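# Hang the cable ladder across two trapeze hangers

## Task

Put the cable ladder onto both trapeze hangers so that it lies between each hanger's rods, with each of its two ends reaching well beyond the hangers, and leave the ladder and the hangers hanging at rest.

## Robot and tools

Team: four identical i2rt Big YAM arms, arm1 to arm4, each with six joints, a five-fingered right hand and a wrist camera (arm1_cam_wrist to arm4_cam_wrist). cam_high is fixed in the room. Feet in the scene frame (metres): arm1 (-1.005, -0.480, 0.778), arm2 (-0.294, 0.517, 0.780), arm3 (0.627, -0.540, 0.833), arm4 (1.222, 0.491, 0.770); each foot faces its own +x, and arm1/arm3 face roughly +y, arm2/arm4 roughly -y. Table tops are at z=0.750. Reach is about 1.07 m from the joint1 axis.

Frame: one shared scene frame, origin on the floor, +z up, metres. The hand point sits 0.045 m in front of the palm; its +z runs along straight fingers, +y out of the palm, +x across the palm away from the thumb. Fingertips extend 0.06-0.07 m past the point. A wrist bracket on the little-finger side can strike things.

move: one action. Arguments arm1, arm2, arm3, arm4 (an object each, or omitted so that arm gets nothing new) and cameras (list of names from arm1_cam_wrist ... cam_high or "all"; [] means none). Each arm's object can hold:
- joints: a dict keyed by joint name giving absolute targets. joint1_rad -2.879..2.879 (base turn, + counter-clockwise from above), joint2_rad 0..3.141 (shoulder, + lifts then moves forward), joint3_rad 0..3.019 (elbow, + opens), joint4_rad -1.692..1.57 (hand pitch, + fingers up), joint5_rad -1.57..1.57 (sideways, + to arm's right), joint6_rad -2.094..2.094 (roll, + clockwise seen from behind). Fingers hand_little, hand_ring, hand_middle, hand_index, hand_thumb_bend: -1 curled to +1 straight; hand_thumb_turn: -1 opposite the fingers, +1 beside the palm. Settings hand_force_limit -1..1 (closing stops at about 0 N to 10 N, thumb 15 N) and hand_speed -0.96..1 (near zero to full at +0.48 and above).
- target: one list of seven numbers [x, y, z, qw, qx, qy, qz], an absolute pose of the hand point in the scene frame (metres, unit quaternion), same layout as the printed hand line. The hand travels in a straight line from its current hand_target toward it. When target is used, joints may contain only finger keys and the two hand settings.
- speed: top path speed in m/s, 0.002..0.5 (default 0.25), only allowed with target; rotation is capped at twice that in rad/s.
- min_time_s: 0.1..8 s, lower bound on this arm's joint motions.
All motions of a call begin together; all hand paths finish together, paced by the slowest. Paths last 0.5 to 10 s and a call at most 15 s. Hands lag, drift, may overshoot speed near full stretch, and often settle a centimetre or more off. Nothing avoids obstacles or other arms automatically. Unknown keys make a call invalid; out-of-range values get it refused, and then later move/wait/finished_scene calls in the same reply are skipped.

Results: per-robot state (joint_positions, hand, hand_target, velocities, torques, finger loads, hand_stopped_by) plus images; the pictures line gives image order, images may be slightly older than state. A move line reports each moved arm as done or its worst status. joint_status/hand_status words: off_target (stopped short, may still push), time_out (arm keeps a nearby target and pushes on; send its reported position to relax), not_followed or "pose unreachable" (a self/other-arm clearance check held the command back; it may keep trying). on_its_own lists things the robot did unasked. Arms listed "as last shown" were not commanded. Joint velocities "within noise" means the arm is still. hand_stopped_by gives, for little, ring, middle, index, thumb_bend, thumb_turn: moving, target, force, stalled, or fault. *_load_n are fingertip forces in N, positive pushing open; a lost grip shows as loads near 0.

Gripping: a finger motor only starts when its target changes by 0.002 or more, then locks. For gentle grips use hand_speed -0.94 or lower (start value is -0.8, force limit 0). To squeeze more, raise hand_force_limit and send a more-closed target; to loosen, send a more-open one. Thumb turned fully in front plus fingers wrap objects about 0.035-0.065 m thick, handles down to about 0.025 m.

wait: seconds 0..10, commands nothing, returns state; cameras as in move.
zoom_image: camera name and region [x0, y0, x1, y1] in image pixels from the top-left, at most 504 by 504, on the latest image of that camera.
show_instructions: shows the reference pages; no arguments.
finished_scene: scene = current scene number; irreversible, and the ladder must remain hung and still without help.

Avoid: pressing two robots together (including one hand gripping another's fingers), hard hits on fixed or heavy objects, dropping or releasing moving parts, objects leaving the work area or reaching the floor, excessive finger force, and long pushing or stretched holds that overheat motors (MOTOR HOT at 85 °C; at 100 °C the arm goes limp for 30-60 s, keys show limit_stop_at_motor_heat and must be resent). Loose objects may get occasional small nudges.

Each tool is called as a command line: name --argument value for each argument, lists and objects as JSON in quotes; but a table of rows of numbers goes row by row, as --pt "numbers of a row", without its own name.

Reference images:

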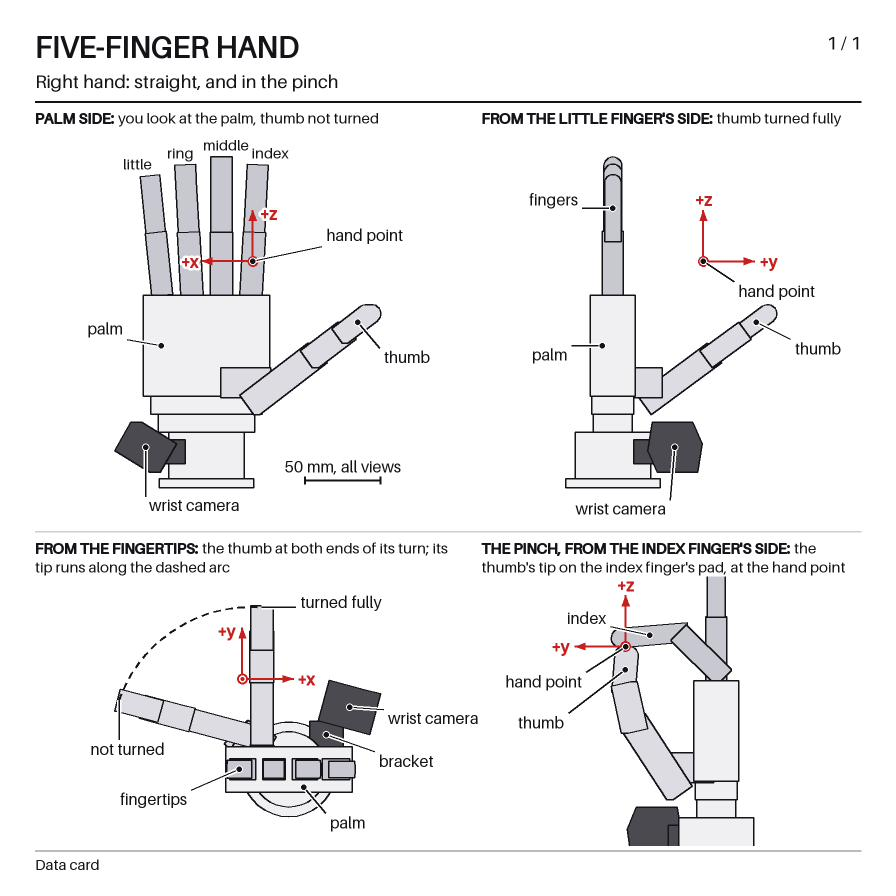

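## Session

move

Scene clock: 0.00 s.
Joint torques (N m): no reading
Motor temperatures (°C): arm1=[29 22 32 26 25 22] | arm2=[30 29 25 23 24 26] | arm3=[29 29 26 23 24 19] | arm4=[23 30 27 25 21 23]
Heat: arm1: hottest joint3_rad 32 °C; arm2: hottest joint1_rad 30 °C; arm3: hottest joint1_rad 29 °C; arm4: hottest joint2_rad 30 °C.
Joint velocities: within noise
arm1.joint_positions: joint1_rad=-0.444 joint2_rad=+0.649 joint3_rad=+1.320 joint4_rad=-1.533 joint5_rad=+0.043 joint6_rad=-1.031 hand_little=+1.000 hand_ring=+1.000 hand_middle=+1.000 hand_index=+1.000 hand_thumb_turn=+1.000 hand_thumb_bend=+1.000 hand_force_limit=+0.000 hand_speed=-0.800
arm1.joint_status: not commanded
arm1.hand_stopped_by: target,target,target,target,target,target
arm1.little_load_n: 0.0
arm1.ring_load_n: 0.0
arm1.middle_load_n: 0.0
arm1.index_load_n: 0.0
arm1.thumb_bend_load_n: 0.0
arm1.thumb_turn_load_n: 0.0
arm1.hand: x=-0.8577 y=-0.3491 z=+1.1884 quat_wxyz=(-0.223, +0.919, +0.190, +0.265) (m; scene frame)
arm1.hand_target: x=-0.8576 y=-0.3490 z=+1.1955 quat_wxyz=(-0.229, +0.916, +0.189, +0.271) (m; scene frame)
arm1.hand_status: not commanded
arm2.joint_positions: joint1_rad=+0.215 joint2_rad=+0.595 joint3_rad=+1.405 joint4_rad=-1.513 joint5_rad=-0.119 joint6_rad=-1.037 hand_little=+1.000 hand_ring=+1.000 hand_middle=+1.000 hand_index=+1.000 hand_thumb_turn=+1.000 hand_thumb_bend=+1.000 hand_force_limit=+0.000 hand_speed=-0.800
arm2.joint_status: not commanded
arm2.hand_stopped_by: target,target,target,target,target,target
arm2.little_load_n: 0.0
arm2.ring_load_n: 0.0
arm2.middle_load_n: 0.0
arm2.index_load_n: 0.0
arm2.thumb_bend_load_n: 0.5
arm2.thumb_turn_load_n: 0.0
arm2.hand: x=-0.2911 y=+0.3408 z=+1.2383 quat_wxyz=(+0.140, +0.508, -0.747, +0.404) (m; scene frame)
arm2.hand_target: x=-0.2912 y=+0.3414 z=+1.2469 quat_wxyz=(+0.145, +0.506, -0.743, +0.413) (m; scene frame)
arm2.hand_status: not commanded
arm3.joint_positions: joint1_rad=-0.222 joint2_rad=+0.623 joint3_rad=+1.430 joint4_rad=-1.351 joint5_rad=+0.129 joint6_rad=-1.048 hand_little=+1.000 hand_ring=+1.000 hand_middle=+1.000 hand_index=+1.000 hand_thumb_turn=+1.000 hand_thumb_bend=+1.000 hand_force_limit=+0.000 hand_speed=-0.800
arm3.joint_status: not commanded
arm3.hand_stopped_by: target,target,target,target,target,target
arm3.little_load_n: 0.0
arm3.ring_load_n: 0.0
arm3.middle_load_n: 0.0
arm3.index_load_n: 0.0
arm3.thumb_bend_load_n: 0.0
arm3.thumb_turn_load_n: 0.0
arm3.hand: x=+0.7044 y=-0.3359 z=+1.3329 quat_wxyz=(-0.382, +0.785, +0.373, +0.315) (m; scene frame)
arm3.hand_target: x=+0.7042 y=-0.3375 z=+1.3413 quat_wxyz=(-0.390, +0.780, +0.370, +0.320) (m; scene frame)
arm3.hand_status: not commanded
arm4.joint_positions: joint1_rad=+0.497 joint2_rad=+0.619 joint3_rad=+1.430 joint4_rad=-1.267 joint5_rad=-0.151 joint6_rad=-1.291 hand_little=+1.000 hand_ring=+1.000 hand_middle=+1.000 hand_index=+1.000 hand_thumb_turn=+1.000 hand_thumb_bend=+1.000 hand_force_limit=+0.000 hand_speed=-0.800
arm4.joint_status: not commanded
arm4.hand_stopped_by: target,target,target,target,target,target
arm4.little_load_n: 0.0
arm4.ring_load_n: 0.0
arm4.middle_load_n: 0.0
arm4.index_load_n: 0.0
arm4.thumb_bend_load_n: 0.0
arm4.thumb_turn_load_n: 0.0
arm4.hand: x=+1.3429 y=+0.2820 z=+1.2901 quat_wxyz=(+0.116, +0.711, -0.460, +0.519) (m; scene frame)
arm4.hand_target: x=+1.3418 y=+0.2836 z=+1.2992 quat_wxyz=(+0.119, +0.707, -0.456, +0.527) (m; scene frame)
arm4.hand_status: not commanded
pictures: arm1_cam_wrist, arm2_cam_wrist, arm3_cam_wrist, arm4_cam_wrist, cam_high
camera_calibration:
arm1_cam_wrist: T_world_to_cam=[[0.637779, -0.76073, -0.120534, 0.417109], [-0.770122, -0.63233, -0.0840872, -0.789807], [-0.0122495, 0.146455, -0.989142, 1.32928], [0, 0, 0, 1]] pos_world=[-0.857989, -0.376791, 1.29871]
arm2_cam_wrist: T_world_to_cam=[[-0.949004, -0.0390058, -0.312841, 0.12972], [0.0424609, 0.967461, -0.249431, -0.0135997], [0.312391, -0.249995, -0.916469, 1.42403], [0, 0, 0, 1]] pos_world=[-0.321169, 0.374216, 1.34226]
arm3_cam_wrist: T_world_to_cam=[[0.950109, -0.286407, -0.123544, -0.601372], [-0.311174, -0.842998, -0.438777, 0.51326], [0.0215217, 0.455329, -0.890063, 1.44199], [0, 0, 0, 1]] pos_world=[0.700048, -0.39614, 1.43437]
arm4_cam_wrist: T_world_to_cam=[[-0.708812, -0.697714, -0.103834, 1.28925], [-0.540672, 0.631912, -0.555303, 1.2622], [0.453056, -0.337465, -0.825141, 0.665054], [0, 0, 0, 1]] pos_world=[1.29497, 0.326359, 1.38354]

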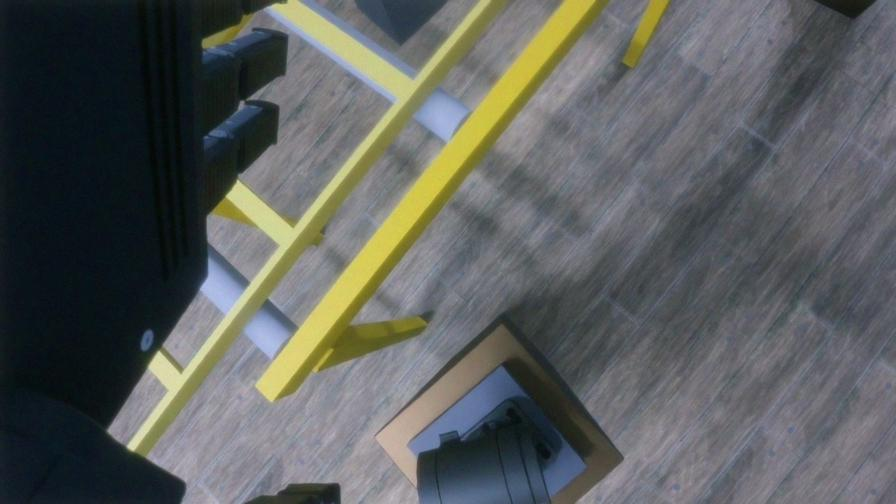

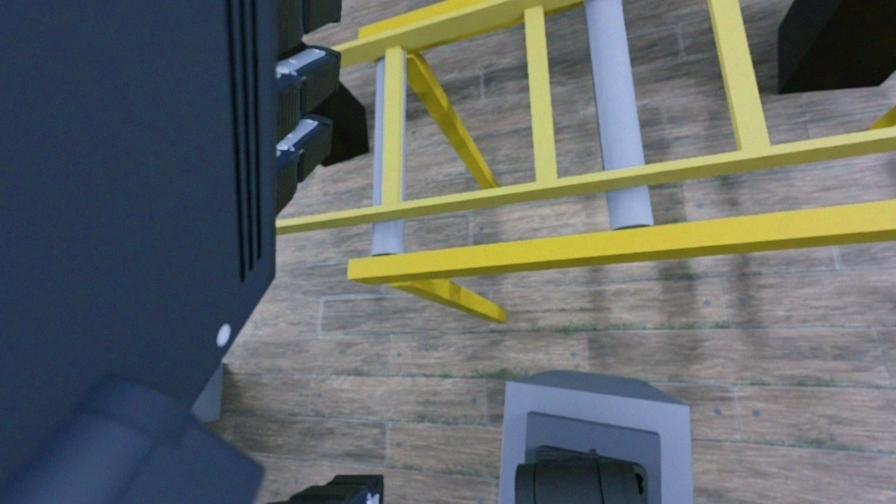

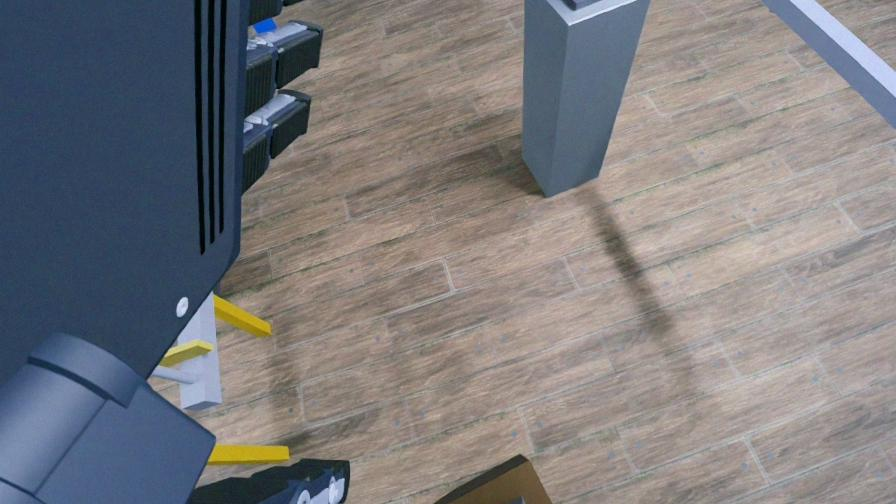

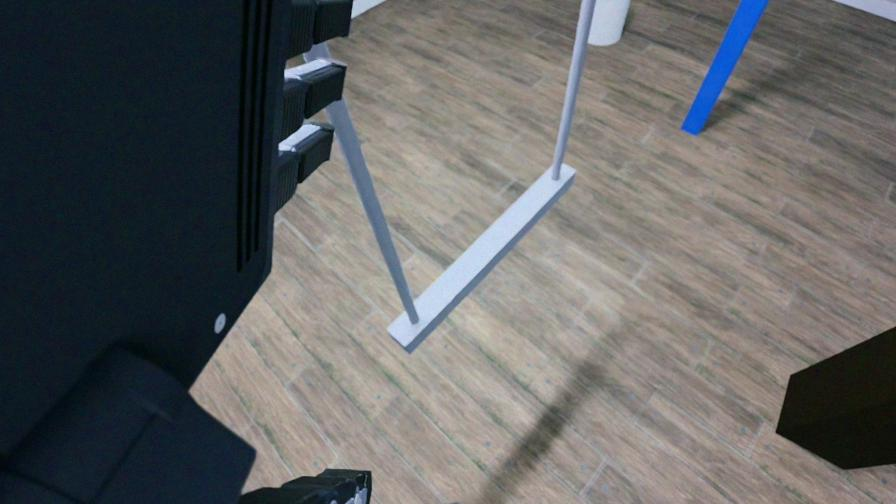

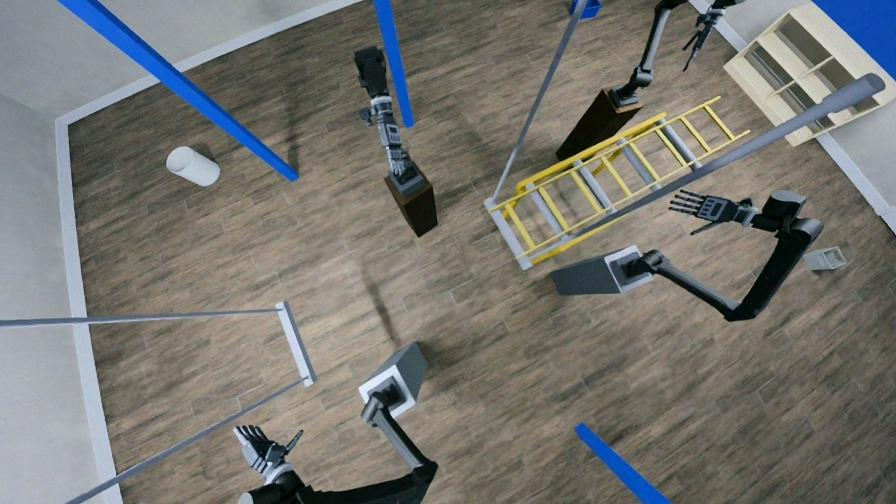

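zoom_image --camera "cam_high" --region '[470, 80, 770, 280]'

zoom_image --camera "cam_high" --region '[250, 280, 350, 400]'

Scaled by 1.680 from the camera's 896x504 image, which has a finer 1280x720 frame.

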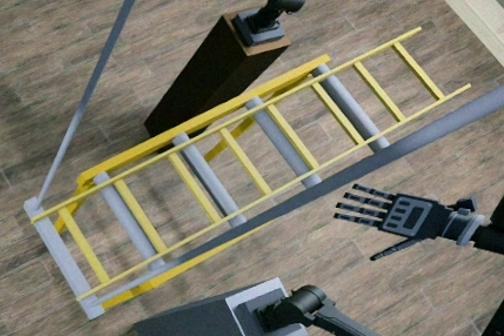

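Scaled by 4.200 from the camera's 896x504 image, which has a finer 1280x720 frame.

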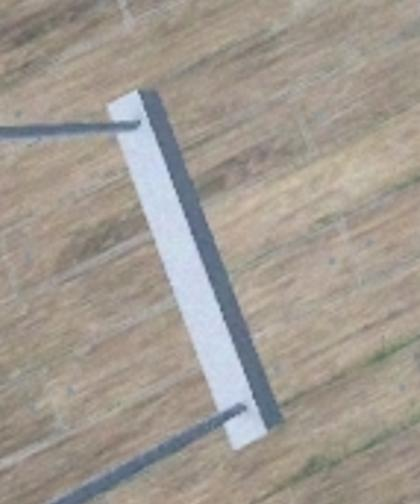

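move --arm2 '{"joints":{"joint1_rad":-0.58,"joint2_rad":1.95,"joint3_rad":2.0,"joint4_rad":-1.62,"joint5_rad":0.0,"joint6_rad":0.9},"min_time_s":2.2}' --arm4 '{"joints":{"joint1_rad":-0.8,"joint2_rad":1.9,"joint3_rad":2.0,"joint4_rad":-1.65,"joint5_rad":0.0,"joint6_rad":0.88,"hand_thumb_turn":-1,"hand_speed":-0.3},"min_time_s":2.2}' --cameras '["arm2_cam_wrist","arm4_cam_wrist","cam_high"]'

Scene clock: 10.90 s.
Joint torques (N m): arm1=[0.44 1.85 8.36 1.8 0.11 0] | arm2=[1.32 -19.31 11.69 -0.4 -0.11 0.2] | arm3=[1.61 2.9 8.38 1.5 0.04 0.07] | arm4=[0.91 -18.84 11.21 -0.38 -0.04 0.21]
Motor temperatures (°C): arm1=[29 22 33 26 25 22] | arm2=[30 29 26 23 24 26] | arm3=[29 29 26 23 24 19] | arm4=[23 30 28 25 21 23]
Heat: arm1: hottest joint3_rad 33 °C; arm2: hottest joint1_rad 30 °C; arm3: hottest joint1_rad 29 °C; arm4: hottest joint2_rad 30 °C.
move: arm2 done; arm4 done
Joint velocities: within noise
arm1, arm3: as last shown
arm2.joint_positions: joint1_rad=-0.584 joint2_rad=+1.944 joint3_rad=+1.948 joint4_rad=-1.612 joint5_rad=-0.001 joint6_rad=+0.882 hand_little=+1.000 hand_ring=+1.000 hand_middle=+1.000 hand_index=+1.000 hand_thumb_turn=+1.000 hand_thumb_bend=+1.000 hand_force_limit=+0.000 hand_speed=-0.800
arm2.joint_status: all done
arm2.hand_stopped_by: target,target,target,target,target,target
arm2.little_load_n: 0.0
arm2.ring_load_n: 0.0
arm2.middle_load_n: -0.5
arm2.index_load_n: 0.0
arm2.thumb_bend_load_n: 0.0
arm2.thumb_turn_load_n: 0.0
arm2.hand: x=-0.6158 y=+0.0300 z=+0.9748 quat_wxyz=(-0.004, -0.709, -0.705, -0.018) (m; scene frame)
arm2.hand_target: x=-0.6223 y=+0.0191 z=+0.9902 quat_wxyz=(-0.005, -0.714, -0.700, +0.001) (m; scene frame)
arm2.hand_status: not commanded
arm3.index_load_n: -0.5
arm4.joint_positions: joint1_rad=-0.807 joint2_rad=+1.891 joint3_rad=+1.953 joint4_rad=-1.642 joint5_rad=-0.002 joint6_rad=+0.870 hand_little=+1.000 hand_ring=+1.000 hand_middle=+1.000 hand_index=+1.000 hand_thumb_turn=-1.000 hand_thumb_bend=+1.000 hand_force_limit=+0.000 hand_speed=-0.300
arm4.joint_status: all done
arm4.hand_stopped_by: target,target,target,target,target,target
arm4.little_load_n: 0.0
arm4.ring_load_n: 0.0
arm4.middle_load_n: 0.0
arm4.index_load_n: 0.0
arm4.thumb_bend_load_n: 0.0
arm4.thumb_turn_load_n: 0.0
arm4.hand: x=+0.9073 y=+0.0123 z=+0.9936 quat_wxyz=(+0.000, -0.705, -0.709, -0.005) (m; scene frame)
arm4.hand_target: x=+0.9040 y=+0.0020 z=+1.0062 quat_wxyz=(-0.001, -0.706, -0.708, +0.010) (m; scene frame)
arm4.hand_status: not commanded
pictures: arm2_cam_wrist, arm4_cam_wrist, cam_high
camera_calibration:
arm2_cam_wrist: T_world_to_cam=[[0.969007, 0.247023, -0.00206585, 0.596711], [0.207904, -0.810982, 0.546886, -0.385815], [0.133418, -0.530366, -0.837205, 1.02718], [0, 0, 0, 1]] pos_world=[-0.635049, 0.0844892, 1.07219]
arm4_cam_wrist: T_world_to_cam=[[0.964171, 0.262684, -0.0370373, -0.834567], [0.245284, -0.829574, 0.501639, -0.712726], [0.101048, -0.492751, -0.864284, 0.887025], [0, 0, 0, 1]] pos_world=[0.889854, 0.0650498, 1.09326]

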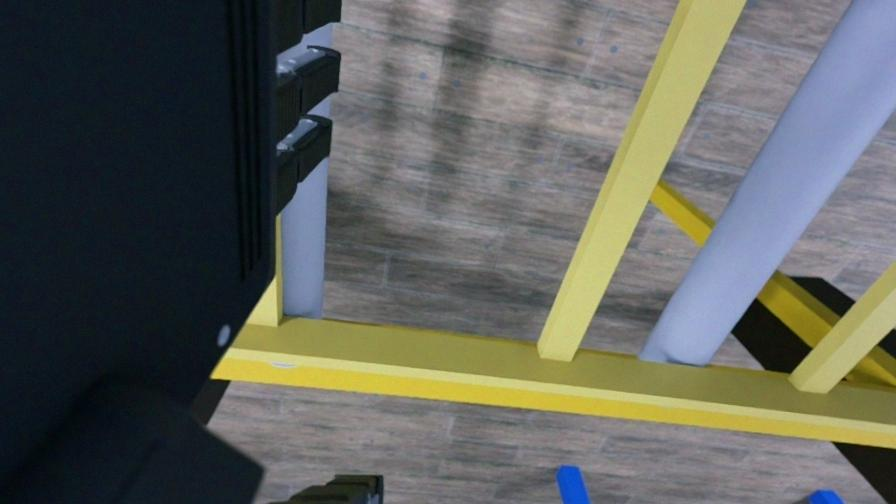

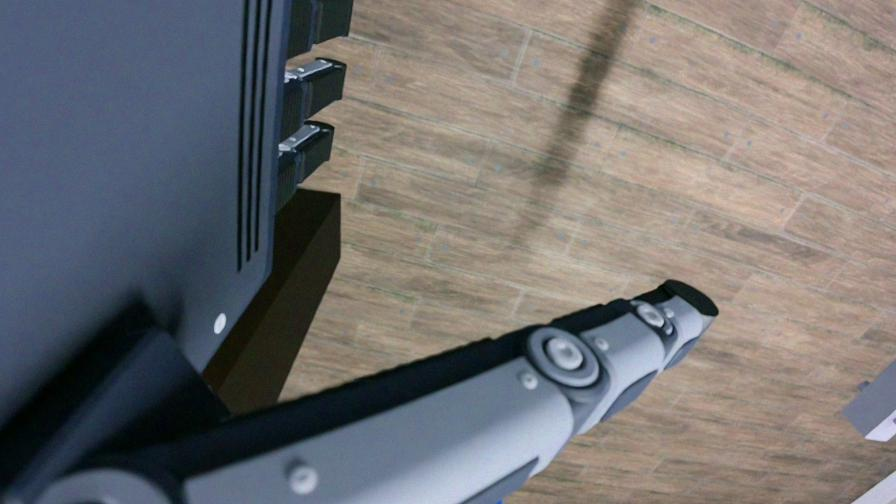

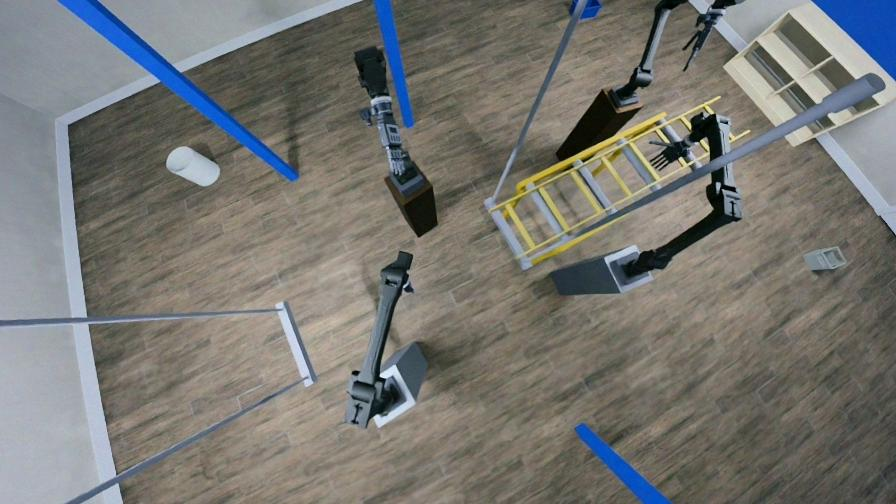

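move --arm2 '{"target":[-0.745,-0.03,0.93,0,0.7071,0.7071,0],"speed":0.2}' --arm4 '{"target":[0.80,-0.023,0.98,0,0.7071,0.7071,0],"speed":0.15}'

move --arm2 '{"target":[-0.74,-0.03,0.855,0,0.7071,0.7071,0],"speed":0.12}' --cameras '["arm2_cam_wrist"]'

Scene clock: 13.50 s.
Joint torques (N m): arm1=[0.85 1.9 8.28 1.7 0.06 -0.03] | arm2=[0.21 -23.59 12.04 -0.32 -0.06 -0.14] | arm3=[1.49 2.9 8.4 1.48 0.04 0.07] | arm4=[0.15 -20.42 11.48 -0.29 -0.29 0.01]
Motor temperatures (°C): arm1=[29 22 34 26 25 22] | arm2=[30 29 27 23 24 26] | arm3=[29 29 26 23 24 19] | arm4=[23 30 28 25 21 23]
Heat: arm1: hottest joint3_rad 34 °C; arm2: hottest joint1_rad 30 °C; arm3: hottest joint1_rad 29 °C; arm4: hottest joint2_rad 30 °C.
move: arm2 done; arm4 off_target
Joint velocities: within noise
arm1, arm3: as last shown
arm2.joint_positions: joint1_rad=-0.662 joint2_rad=+2.332 joint3_rad=+2.485 joint4_rad=-1.700 joint5_rad=+0.006 joint6_rad=+0.818 hand_little=+1.000 hand_ring=+1.000 hand_middle=+1.000 hand_index=+1.000 hand_thumb_turn=+1.000 hand_thumb_bend=+1.000 hand_force_limit=+0.000 hand_speed=-0.800
arm2.joint_status: not commanded
arm2.hand_stopped_by: target,target,target,target,target,target
arm2.little_load_n: 0.0
arm2.ring_load_n: 0.0
arm2.middle_load_n: 0.0
arm2.index_load_n: 0.0
arm2.thumb_bend_load_n: 0.0
arm2.thumb_turn_load_n: 0.0
arm2.hand: x=-0.7363 y=-0.0256 z=+0.9293 quat_wxyz=(-0.003, -0.714, -0.700, +0.013) (m; scene frame)
arm2.hand_target: x=-0.7445 y=-0.0293 z=+0.9297 quat_wxyz=(-0.002, -0.709, -0.704, +0.021) (m; scene frame)
arm2.hand_status: done (0.010 m and 1.9 deg from the pose sent, 0.149 m and 2.1 deg at the start; a joint's target at an end of its range on 25 of 51 steps)
arm3.index_load_n: 0.0
arm4.joint_positions: joint1_rad=-0.896 joint2_rad=+2.120 joint3_rad=+2.279 joint4_rad=-1.669 joint5_rad=-0.004 joint6_rad=+0.804 hand_little=+1.000 hand_ring=+1.000 hand_middle=+1.000 hand_index=+1.000 hand_thumb_turn=-1.000 hand_thumb_bend=+1.000 hand_force_limit=+0.000 hand_speed=-0.300
arm4.joint_status: not commanded
arm4.hand_stopped_by: target,target,target,target,target,target
arm4.little_load_n: 0.0
arm4.ring_load_n: 0.0
arm4.middle_load_n: 0.0
arm4.index_load_n: 0.0
arm4.thumb_bend_load_n: 0.0
arm4.thumb_turn_load_n: 0.0
arm4.hand: x=+0.8076 y=-0.0157 z=+0.9799 quat_wxyz=(-0.002, -0.713, -0.701, +0.030) (m; scene frame)
arm4.hand_target: x=+0.8005 y=-0.0224 z=+0.9794 quat_wxyz=(-0.004, -0.710, -0.704, +0.036) (m; scene frame)
arm4.hand_status: off_target (0.011 m and 3.6 deg from the pose sent, 0.114 m and 0.7 deg at the start; a joint's target at an end of its range on 39 of 51 steps)
pictures: none

Scene clock: 14.80 s.
Joint torques (N m): arm1=[0.79 1.9 8.25 1.87 0.05 -0.02] | arm2=[1.14 -22.48 6.87 0.55 -0.02 -0.11] | arm3=[1.55 2.96 8.4 1.48 0.04 0.06] | arm4=[0.15 -20.25 11.48 -0.34 -0.29 0.03]
Motor temperatures (°C): arm1=[29 22 34 26 25 22] | arm2=[30 29 27 23 24 26] | arm3=[29 29 26 23 24 19] | arm4=[23 30 28 25 21 23]
Heat: arm1: hottest joint3_rad 34 °C; arm2: hottest joint1_rad 30 °C; arm3: hottest joint1_rad 29 °C; arm4: hottest joint2_rad 30 °C.
move: arm2 off_target
Joint velocities: within noise
arm1, arm3, arm4: as last shown
arm2.joint_positions: joint1_rad=-0.662 joint2_rad=+2.335 joint3_rad=+2.374 joint4_rad=-1.575 joint5_rad=+0.008 joint6_rad=+0.816 hand_little=+1.000 hand_ring=+1.000 hand_middle=+1.000 hand_index=+1.000 hand_thumb_turn=+1.000 hand_thumb_bend=+1.000 hand_force_limit=+0.000 hand_speed=-0.800
arm2.joint_status: not commanded
arm2.hand_stopped_by: target,target,target,target,target,target
arm2.little_load_n: 0.0
arm2.ring_load_n: 0.0
arm2.middle_load_n: 0.0
arm2.index_load_n: 0.0
arm2.thumb_bend_load_n: 0.0
arm2.thumb_turn_load_n: 0.0
arm2.hand: x=-0.7417 y=-0.0312 z=+0.8845 quat_wxyz=(-0.002, -0.714, -0.700, +0.018) (m; scene frame)
arm2.hand_target: x=-0.7395 y=-0.0293 z=+0.8555 quat_wxyz=(+0.000, -0.707, -0.707, +0.000) (m; scene frame)
arm2.hand_status: off_target (0.030 m and 2.4 deg from the pose sent, 0.074 m and 1.9 deg at the start)
pictures: arm2_cam_wrist
camera_calibration:
arm2_cam_wrist: T_world_to_cam=[[0.970353, 0.232421, -0.0663049, 0.791019], [0.227732, -0.787335, 0.572924, -0.36747], [0.0809554, -0.571038, -0.816922, 0.877867], [0, 0, 0, 1]] pos_world=[-0.754951, 0.0281243, 0.98013]

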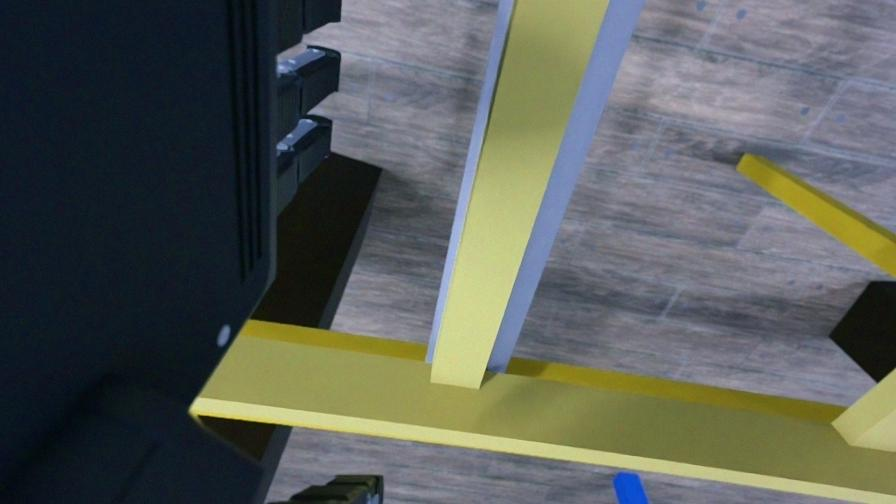

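move --arm2 '{"target":[-0.62,-0.032,0.853,0,0.7071,0.7071,0],"speed":0.12}' --cameras '["arm2_cam_wrist"]'

Scene clock: 17.50 s.
Joint torques (N m): arm1=[0.97 2.02 8.35 1.77 0.09 -0.02] | arm2=[7.53 -23.65 4.26 -1.61 -1.93 0.53] | arm3=[1.61 2.9 8.38 1.47 0.04 0.07] | arm4=[0.03 -20.31 11.48 -0.34 -0.3 0.02]
Motor temperatures (°C): arm1=[29 22 34 26 25 22] | arm2=[30 29 27 23 24 26] | arm3=[29 29 26 23 24 19] | arm4=[23 31 29 25 21 23]
Heat: arm1: hottest joint3_rad 34 °C; arm2: hottest joint1_rad 30 °C; arm3: hottest joint1_rad 29 °C; arm4: hottest joint2_rad 31 °C.
move: arm2 off_target
Joint velocities: within noise
arm1, arm3, arm4: as last shown
arm2.joint_positions: joint1_rad=-0.599 joint2_rad=+2.118 joint3_rad=+1.942 joint4_rad=-1.317 joint5_rad=+0.058 joint6_rad=+0.883 hand_little=+1.000 hand_ring=+1.000 hand_middle=+1.000 hand_index=+1.000 hand_thumb_turn=+1.000 hand_thumb_bend=+1.000 hand_force_limit=+0.000 hand_speed=-0.800
arm2.joint_status: not commanded
arm2.hand_stopped_by: target,target,target,target,target,target
arm2.little_load_n: 0.0
arm2.ring_load_n: 1.0
arm2.middle_load_n: 0.0
arm2.index_load_n: 0.0
arm2.thumb_bend_load_n: 0.0
arm2.thumb_turn_load_n: 0.0
arm2.hand: x=-0.6829 y=-0.0186 z=+0.8623 quat_wxyz=(+0.020, -0.715, -0.697, +0.042) (m; scene frame)
arm2.hand_target: x=-0.6232 y=-0.0298 z=+0.8535 quat_wxyz=(+0.003, -0.707, -0.707, -0.001) (m; scene frame)
arm2.hand_status: off_target (0.065 m and 5.5 deg from the pose sent, 0.126 m and 2.4 deg at the start)
pictures: arm2_cam_wrist
camera_calibration:
arm2_cam_wrist: T_world_to_cam=[[0.965681, 0.225245, -0.129325, 0.780509], [0.258606, -0.787528, 0.559395, -0.325472], [0.0241537, -0.573642, -0.81875, 0.824794], [0, 0, 0, 1]] pos_world=[-0.689475, 0.0410123, 0.958307]

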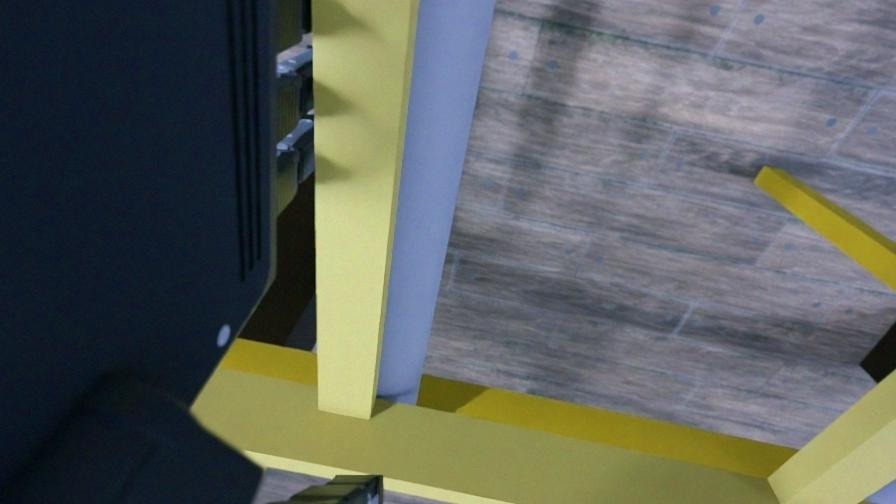

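move --arm2 '{"target":[-0.60,-0.032,0.87,0,0.7071,0.7071,0],"speed":0.1}' --cameras '["arm2_cam_wrist"]'

Scene clock: 19.13 s.
Joint torques (N m): arm1=[0.44 1.73 8.28 1.84 0.1 -0.02] | arm2=[8.35 -22.53 4.42 -2.15 -2.19 0.48] | arm3=[1.67 2.84 8.39 1.47 0.04 0.07] | arm4=[0.21 -20.19 11.47 -0.32 -0.31 0.02]
Motor temperatures (°C): arm1=[29 22 34 26 25 22] | arm2=[30 29 27 23 24 26] | arm3=[29 29 26 23 24 19] | arm4=[23 31 29 25 21 23]
Heat: arm1: hottest joint3_rad 34 °C; arm2: hottest joint1_rad 30 °C; arm3: hottest joint1_rad 29 °C; arm4: hottest joint2_rad 31 °C.
move: arm2 off_target
Joint velocities: within noise
arm1, arm3, arm4: as last shown
arm2.joint_positions: joint1_rad=-0.585 joint2_rad=+2.068 joint3_rad=+1.913 joint4_rad=-1.320 joint5_rad=+0.064 joint6_rad=+0.914 hand_little=+1.000 hand_ring=+1.000 hand_middle=+1.000 hand_index=+1.000 hand_thumb_turn=+1.000 hand_thumb_bend=+1.000 hand_force_limit=+0.000 hand_speed=-0.800
arm2.joint_status: not commanded
arm2.hand_stopped_by: target,target,target,target,target,target
arm2.little_load_n: 0.5
arm2.ring_load_n: 0.0
arm2.middle_load_n: 1.0
arm2.index_load_n: 0.0
arm2.thumb_bend_load_n: 0.0
arm2.thumb_turn_load_n: 0.0
arm2.hand: x=-0.6719 y=-0.0182 z=+0.8822 quat_wxyz=(+0.021, -0.721, -0.691, +0.052) (m; scene frame)
arm2.hand_target: x=-0.6043 y=-0.0291 z=+0.8710 quat_wxyz=(+0.003, -0.708, -0.707, -0.001) (m; scene frame)
arm2.hand_status: off_target (0.074 m and 6.8 deg from the pose sent, 0.084 m and 5.5 deg at the start)
pictures: arm2_cam_wrist
camera_calibration:
arm2_cam_wrist: T_world_to_cam=[[0.967279, 0.207192, -0.146432, 0.788249], [0.253705, -0.785172, 0.564924, -0.347262], [0.00207339, -0.583589, -0.812046, 0.820179], [0, 0, 0, 1]] pos_world=[-0.676055, 0.0426683, 0.977624]

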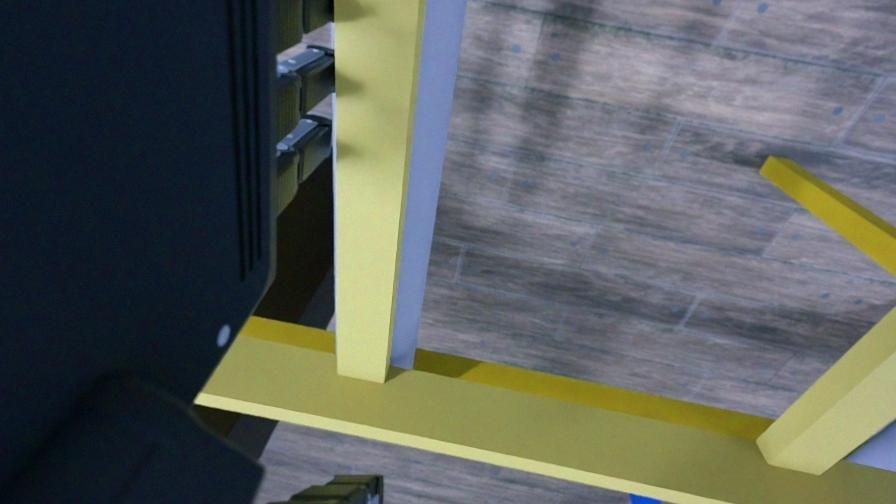

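move --arm2 '{"target":[-0.52,-0.034,0.86,0,0.7071,0.7071,0],"speed":0.1}' --cameras '["arm2_cam_wrist","cam_high"]'

Scene clock: 21.23 s.
Joint torques (N m): arm1=[0.79 2.14 8.27 1.84 0.1 0] | arm2=[4.19 -19.19 5.7 0.02 -1.46 0.44] | arm3=[1.49 2.84 8.42 1.48 0.04 0.06] | arm4=[0.26 -20.6 11.45 -0.28 -0.29 0.01]
Motor temperatures (°C): arm1=[29 22 34 26 25 22] | arm2=[30 29 27 23 25 26] | arm3=[29 29 26 23 24 19] | arm4=[23 31 30 25 21 23]
Heat: arm1: hottest joint3_rad 34 °C; arm2: hottest joint1_rad 30 °C; arm3: hottest joint1_rad 29 °C; arm4: hottest joint2_rad 31 °C.
move: arm2 off_target
Joint velocities: within noise
arm1, arm3, arm4: as last shown
arm2.joint_positions: joint1_rad=-0.423 joint2_rad=+1.953 joint3_rad=+1.696 joint4_rad=-1.292 joint5_rad=+0.042 joint6_rad=+1.032 hand_little=+1.000 hand_ring=+1.000 hand_middle=+1.000 hand_index=+1.000 hand_thumb_turn=+1.000 hand_thumb_bend=+1.000 hand_force_limit=+0.000 hand_speed=-0.800
arm2.joint_status: not commanded
arm2.hand_stopped_by: target,target,target,target,target,target
arm2.little_load_n: 0.5
arm2.ring_load_n: 0.0
arm2.middle_load_n: 0.0
arm2.index_load_n: 0.0
arm2.thumb_bend_load_n: 0.0
arm2.thumb_turn_load_n: 0.0
arm2.hand: x=-0.5472 y=-0.0266 z=+0.8717 quat_wxyz=(+0.012, -0.705, -0.709, +0.017) (m; scene frame)
arm2.hand_target: x=-0.5206 y=-0.0330 z=+0.8604 quat_wxyz=(+0.001, -0.707, -0.707, -0.001) (m; scene frame)
arm2.hand_status: off_target (0.031 m and 2.4 deg from the pose sent, 0.154 m and 6.9 deg at the start; pose on its path clipped on 7 of 54 steps)
pictures: arm2_cam_wrist, cam_high
camera_calibration:
arm2_cam_wrist: T_world_to_cam=[[0.963426, 0.256456, -0.0777269, 0.607145], [0.25591, -0.794438, 0.550798, -0.36633], [0.0795065, -0.550544, -0.831011, 0.866313], [0, 0, 0, 1]] pos_world=[-0.560069, 0.0302113, 0.968882]

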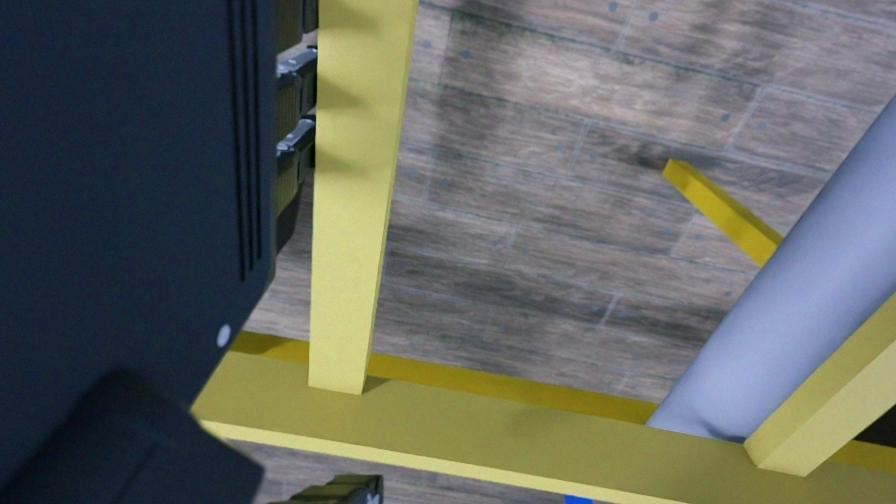

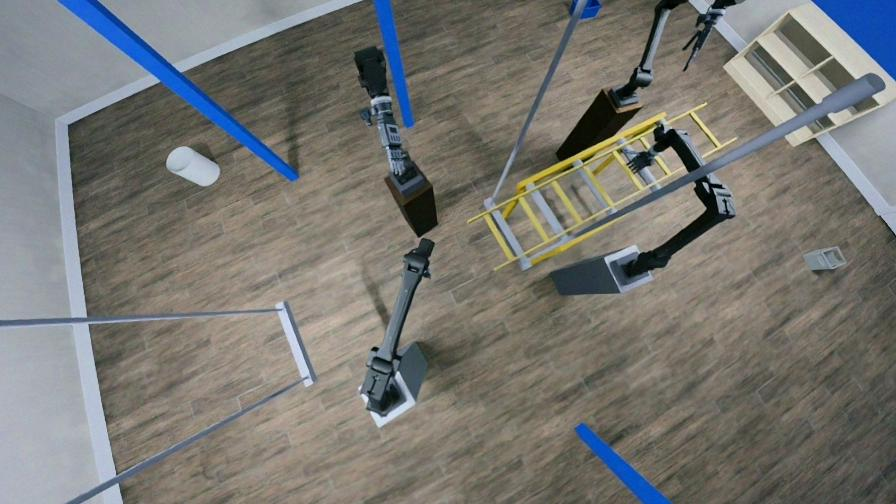

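move --arm2 '{"target":[-0.30,-0.040,0.858,0,0.7071,0.7071,0],"speed":0.13}' --cameras '["arm2_cam_wrist"]'

move --arm2 '{"target":[-0.07,-0.040,0.858,0,0.7071,0.7071,0],"speed":0.13}' --cameras '["arm2_cam_wrist","arm4_cam_wrist","cam_high"]'

Scene clock: 24.50 s.
Joint torques (N m): arm1=[0.62 1.49 8.28 1.74 0.1 -0.03] | arm2=[5.89 -16.73 6.05 0.75 -2.34 0.6] | arm3=[1.55 2.96 8.39 1.46 0.05 0.07] | arm4=[0.26 -20.37 11.51 -0.32 -0.29 0.03]
Motor temperatures (°C): arm1=[29 22 35 26 25 22] | arm2=[30 30 27 22 25 26] | arm3=[29 29 26 23 24 19] | arm4=[23 31 30 25 21 23]
Heat: arm1: hottest joint3_rad 35 °C; arm2: hottest joint1_rad 30 °C; arm3: hottest joint1_rad 29 °C; arm4: hottest joint2_rad 31 °C.
move: arm2 off_target
Joint velocities: within noise
arm1, arm3, arm4: as last shown
arm2.joint_positions: joint1_rad=-0.074 joint2_rad=+1.797 joint3_rad=+1.447 joint4_rad=-1.225 joint5_rad=+0.059 joint6_rad=+1.391 hand_little=+1.000 hand_ring=+1.000 hand_middle=+1.000 hand_index=+1.000 hand_thumb_turn=+1.000 hand_thumb_bend=+1.000 hand_force_limit=+0.000 hand_speed=-0.800
arm2.joint_status: not commanded
arm2.hand_stopped_by: target,target,target,target,target,target
arm2.little_load_n: 0.5
arm2.ring_load_n: 0.0
arm2.middle_load_n: 0.0
arm2.index_load_n: 0.5
arm2.thumb_bend_load_n: 0.0
arm2.thumb_turn_load_n: 0.0
arm2.hand: x=-0.3436 y=-0.0331 z=+0.8665 quat_wxyz=(+0.020, -0.709, -0.705, +0.016) (m; scene frame)
arm2.hand_target: x=-0.3015 y=-0.0376 z=+0.8587 quat_wxyz=(+0.001, -0.707, -0.708, -0.001) (m; scene frame)
arm2.hand_status: off_target (0.045 m and 3.0 deg from the pose sent, 0.248 m and 2.4 deg at the start)
pictures: arm2_cam_wrist
camera_calibration:
arm2_cam_wrist: T_world_to_cam=[[0.965197, 0.247389, -0.0848116, 0.418667], [0.253298, -0.803626, 0.538539, -0.411323], [0.0650717, -0.541279, -0.838321, 0.843871], [0, 0, 0, 1]] pos_world=[-0.354821, 0.0226461, 0.964456]

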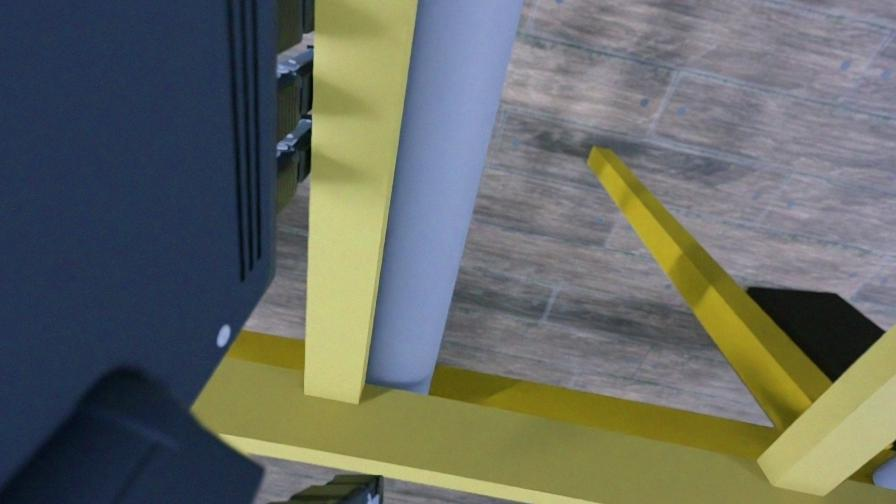

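Scene clock: 26.80 s.
Joint torques (N m): arm1=[0.67 1.79 8.34 1.76 0.1 -0.03] | arm2=[13.27 -16.73 5.63 -0.27 -4.74 0.69] | arm3=[1.55 2.9 8.39 1.48 0.04 0.07] | arm4=[0.15 -20.19 11.43 -0.27 -0.3 0.03]
Motor temperatures (°C): arm1=[29 22 35 26 25 22] | arm2=[30 30 27 22 27 26] | arm3=[29 29 26 23 24 19] | arm4=[23 31 31 25 21 23]
Heat: arm1: hottest joint3_rad 35 °C; arm2: hottest joint1_rad 30 °C; arm3: hottest joint1_rad 29 °C; arm4: hottest joint2_rad 31 °C.
move: arm2 off_target
Joint velocities: within noise
arm1.joint_positions: joint1_rad=-0.444 joint2_rad=+0.649 joint3_rad=+1.320 joint4_rad=-1.533 joint5_rad=+0.043 joint6_rad=-1.031 hand_little=+1.000 hand_ring=+1.000 hand_middle=+1.000 hand_index=+1.000 hand_thumb_turn=+1.000 hand_thumb_bend=+1.000 hand_force_limit=+0.000 hand_speed=-0.800
arm1.joint_status: not commanded
arm1.hand_stopped_by: target,target,target,target,target,target
arm1.little_load_n: 0.0
arm1.ring_load_n: 0.0
arm1.middle_load_n: 0.0
arm1.index_load_n: 0.0
arm1.thumb_bend_load_n: 0.0
arm1.thumb_turn_load_n: 0.0
arm1.hand: x=-0.8577 y=-0.3491 z=+1.1884 quat_wxyz=(-0.223, +0.919, +0.190, +0.265) (m; scene frame)
arm1.hand_target: x=-0.8576 y=-0.3490 z=+1.1955 quat_wxyz=(-0.229, +0.916, +0.189, +0.271) (m; scene frame)
arm1.hand_status: not commanded
arm2.joint_positions: joint1_rad=-0.016 joint2_rad=+1.776 joint3_rad=+1.428 joint4_rad=-1.218 joint5_rad=+0.117 joint6_rad=+1.505 hand_little=+1.000 hand_ring=+1.000 hand_middle=+1.000 hand_index=+1.000 hand_thumb_turn=+1.000 hand_thumb_bend=+1.000 hand_force_limit=+0.000 hand_speed=-0.800
arm2.joint_status: not commanded
arm2.hand_stopped_by: target,target,target,target,target,target
arm2.little_load_n: 0.5
arm2.ring_load_n: 0.5
arm2.middle_load_n: 0.5
arm2.index_load_n: 0.0
arm2.thumb_bend_load_n: 0.0
arm2.thumb_turn_load_n: 0.0
arm2.hand: x=-0.3259 y=-0.0357 z=+0.8677 quat_wxyz=(+0.038, -0.728, -0.684, +0.040) (m; scene frame)
arm2.hand_target: x=-0.2342 y=-0.0294 z=+0.8650 quat_wxyz=(+0.005, -0.706, -0.708, -0.003) (m; scene frame)
arm2.hand_status: off_target (0.256 m and 7.2 deg from the pose sent, 0.274 m and 3.0 deg at the start; pose on its path clipped on 52 of 69 steps)
arm3.joint_positions: joint1_rad=-0.222 joint2_rad=+0.623 joint3_rad=+1.430 joint4_rad=-1.351 joint5_rad=+0.129 joint6_rad=-1.048 hand_little=+1.000 hand_ring=+1.000 hand_middle=+1.000 hand_index=+1.000 hand_thumb_turn=+1.000 hand_thumb_bend=+1.000 hand_force_limit=+0.000 hand_speed=-0.800
arm3.joint_status: not commanded
arm3.hand_stopped_by: target,target,target,target,target,target
arm3.little_load_n: 0.0
arm3.ring_load_n: 0.0
arm3.middle_load_n: 0.0
arm3.index_load_n: 0.0
arm3.thumb_bend_load_n: 0.0
arm3.thumb_turn_load_n: 0.0
arm3.hand: x=+0.7044 y=-0.3359 z=+1.3329 quat_wxyz=(-0.382, +0.785, +0.373, +0.315) (m; scene frame)
arm3.hand_target: x=+0.7042 y=-0.3375 z=+1.3413 quat_wxyz=(-0.390, +0.780, +0.370, +0.320) (m; scene frame)
arm3.hand_status: not commanded
arm4: as last shown
pictures: arm2_cam_wrist, arm4_cam_wrist, cam_high
camera_calibration:
arm2_cam_wrist: T_world_to_cam=[[0.970784, 0.191898, -0.144064, 0.453619], [0.239478, -0.812732, 0.531147, -0.416859], [-0.0151592, -0.550128, -0.834942, 0.812976], [0, 0, 0, 1]] pos_world=[-0.328213, 0.0213975, 0.965552]
arm4_cam_wrist: T_world_to_cam=[[0.966626, 0.23746, -0.0961639, -0.676056], [0.25148, -0.807796, 0.533127, -0.740186], [0.0489156, -0.539517, -0.840552, 0.889518], [0, 0, 0, 1]] pos_world=[0.796124, 0.042528, 1.07729]

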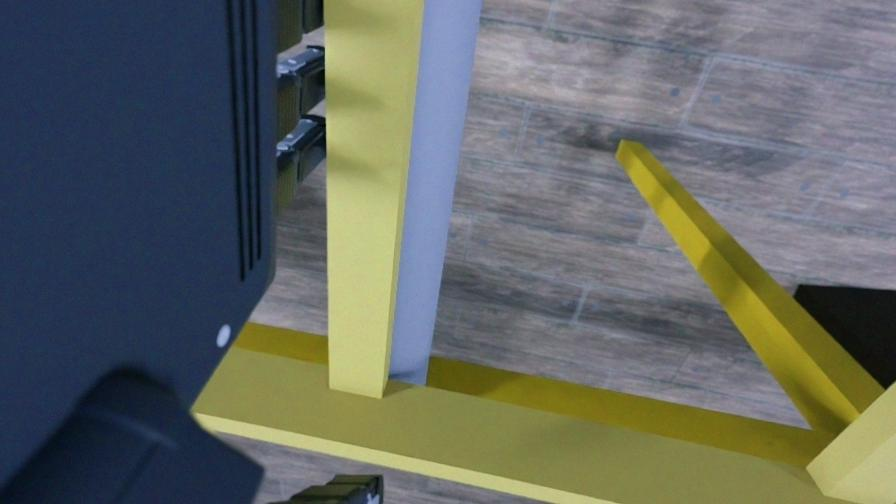

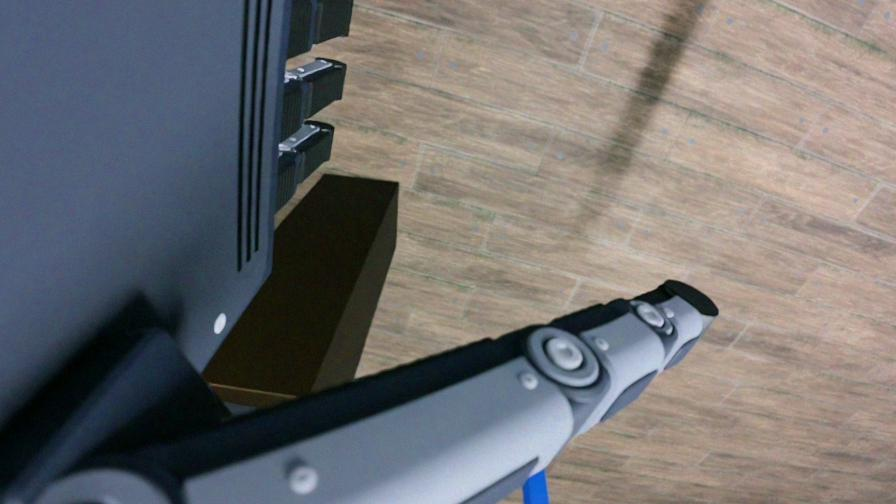

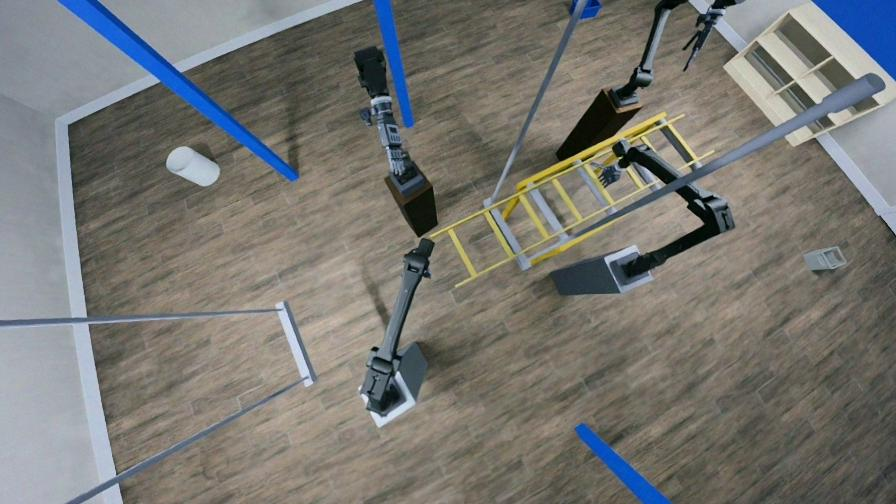

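move --arm2 '{"target":[-0.29,-0.036,0.885,0,0.7071,0.7071,0],"speed":0.1}' --cameras '["arm2_cam_wrist"]'

Scene clock: 28.43 s.
Joint torques (N m): arm1=[0.67 1.61 8.16 1.77 0.09 -0.02] | arm2=[5.19 -16.44 9.32 -1.42 -2.95 0.1] | arm3=[1.49 2.84 8.38 1.48 0.05 0.07] | arm4=[0.15 -20.25 11.45 -0.28 -0.29 0.03]
Motor temperatures (°C): arm1=[29 22 35 26 25 22] | arm2=[30 30 27 22 29 26] | arm3=[29 29 26 23 24 19] | arm4=[23 31 31 25 21 23]
Heat: arm1: hottest joint3_rad 35 °C; arm2: hottest joint1_rad 30 °C; arm3: hottest joint1_rad 29 °C; arm4: hottest joint2_rad 31 °C.
move: arm2 off_target
Joint velocities: within noise
arm1, arm3, arm4: as last shown
arm2.joint_positions: joint1_rad=-0.041 joint2_rad=+1.776 joint3_rad=+1.429 joint4_rad=-1.223 joint5_rad=+0.074 joint6_rad=+1.463 hand_little=+1.000 hand_ring=+1.000 hand_middle=+1.000 hand_index=+1.000 hand_thumb_turn=+1.000 hand_thumb_bend=+1.000 hand_force_limit=+0.000 hand_speed=-0.800
arm2.joint_status: not commanded
arm2.hand_stopped_by: target,target,target,target,target,target
arm2.little_load_n: 0.5
arm2.ring_load_n: 0.0
arm2.middle_load_n: 0.5
arm2.index_load_n: 0.0
arm2.thumb_bend_load_n: 0.0
arm2.thumb_turn_load_n: 0.0
arm2.hand: x=-0.3295 y=-0.0329 z=+0.8703 quat_wxyz=(+0.023, -0.722, -0.691, +0.024) (m; scene frame)
arm2.hand_target: x=-0.2914 y=-0.0348 z=+0.8849 quat_wxyz=(+0.000, -0.707, -0.707, +0.000) (m; scene frame)
arm2.hand_status: off_target (0.042 m and 4.6 deg from the pose sent, 0.040 m and 7.2 deg at the start)
pictures: arm2_cam_wrist
camera_calibration:
arm2_cam_wrist: T_world_to_cam=[[0.972637, 0.208996, -0.101475, 0.421023], [0.230251, -0.808853, 0.541056, -0.426703], [0.0309997, -0.549616, -0.834842, 0.831737], [0, 0, 0, 1]] pos_world=[-0.337037, 0.0240039, 0.967963]

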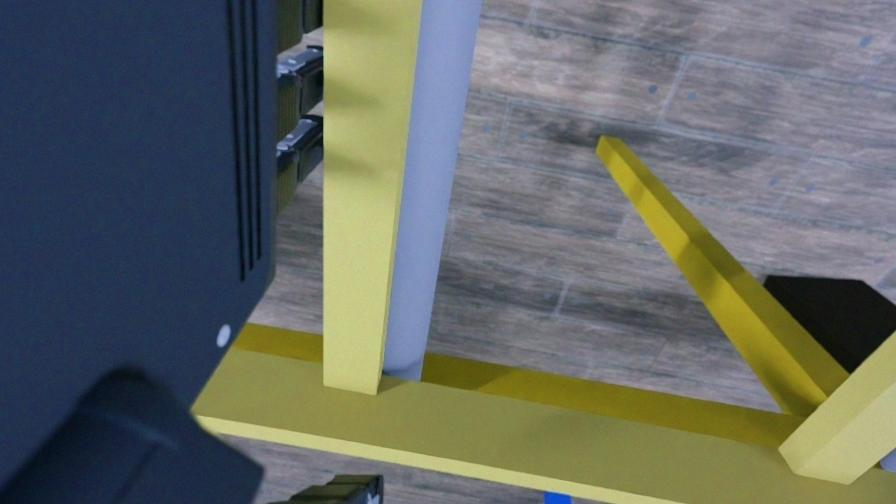

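move --arm2 '{"target":[-0.27,-0.036,0.90,0,0.7071,0.7071,0],"speed":0.1}' --cameras '["arm2_cam_wrist"]'

Scene clock: 29.67 s.
Joint torques (N m): arm1=[0.67 1.61 8.21 1.92 0.1 -0.02] | arm2=[8.35 -18.49 9.57 -2.17 -2.84 0.43] | arm3=[1.49 2.9 8.4 1.48 0.04 0.07] | arm4=[0.15 -20.19 11.48 -0.32 -0.29 0.01]
Motor temperatures (°C): arm1=[29 22 35 26 25 22] | arm2=[30 30 27 22 29 26] | arm3=[29 29 26 23 24 19] | arm4=[23 31 31 25 21 23]
Heat: arm1: hottest joint3_rad 35 °C; arm2: hottest joint1_rad 30 °C; arm3: hottest joint1_rad 29 °C; arm4: hottest joint2_rad 31 °C.
move: arm2 off_target
Joint velocities: within noise
arm1, arm3: as last shown
arm1.thumb_turn_load_n: -0.5
arm2.joint_positions: joint1_rad=-0.040 joint2_rad=+1.776 joint3_rad=+1.440 joint4_rad=-1.243 joint5_rad=+0.071 joint6_rad=+1.463 hand_little=+1.000 hand_ring=+1.000 hand_middle=+1.000 hand_index=+1.000 hand_thumb_turn=+1.000 hand_thumb_bend=+1.000 hand_force_limit=+0.000 hand_speed=-0.800
arm2.joint_status: not commanded
arm2.hand_stopped_by: target,target,target,target,target,target
arm2.little_load_n: 0.5
arm2.ring_load_n: 0.0
arm2.middle_load_n: 0.5
arm2.index_load_n: 0.0
arm2.thumb_bend_load_n: 0.0
arm2.thumb_turn_load_n: 0.0
arm2.hand: x=-0.3281 y=-0.0317 z=+0.8740 quat_wxyz=(+0.025, -0.722, -0.692, +0.019) (m; scene frame)
arm2.hand_target: x=-0.2727 y=-0.0333 z=+0.8990 quat_wxyz=(+0.000, -0.707, -0.708, +0.000) (m; scene frame)
arm2.hand_status: off_target (0.064 m and 4.3 deg from the pose sent, 0.067 m and 4.6 deg at the start)
arm4.joint_positions: joint1_rad=-0.896 joint2_rad=+2.120 joint3_rad=+2.279 joint4_rad=-1.669 joint5_rad=-0.004 joint6_rad=+0.804 hand_little=+1.000 hand_ring=+1.000 hand_middle=+1.000 hand_index=+1.000 hand_thumb_turn=-1.000 hand_thumb_bend=+1.000 hand_force_limit=+0.000 hand_speed=-0.300
arm4.joint_status: not commanded
arm4.hand_stopped_by: target,target,target,target,target,target
arm4.little_load_n: 0.0
arm4.ring_load_n: 0.0
arm4.middle_load_n: 0.0
arm4.index_load_n: 0.0
arm4.thumb_bend_load_n: 0.0
arm4.thumb_turn_load_n: 0.0
arm4.hand: x=+0.8076 y=-0.0157 z=+0.9799 quat_wxyz=(-0.002, -0.713, -0.701, +0.030) (m; scene frame)
arm4.hand_target: x=+0.8005 y=-0.0224 z=+0.9794 quat_wxyz=(-0.004, -0.710, -0.704, +0.036) (m; scene frame)
arm4.hand_status: not commanded
pictures: arm2_cam_wrist
camera_calibration:
arm2_cam_wrist: T_world_to_cam=[[0.972735, 0.21144, -0.0952865, 0.414443], [0.229173, -0.813306, 0.534801, -0.423086], [0.0355815, -0.542057, -0.839588, 0.841355], [0, 0, 0, 1]] pos_world=[-0.33612, 0.0243344, 0.972149]

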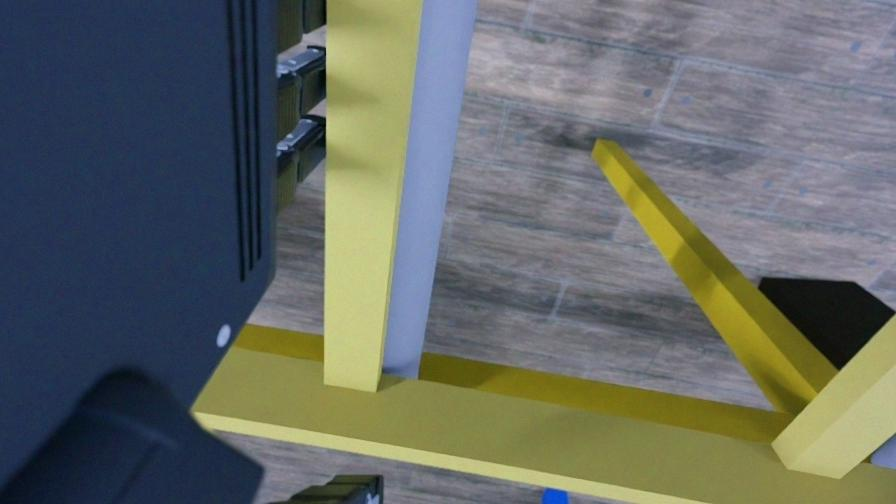

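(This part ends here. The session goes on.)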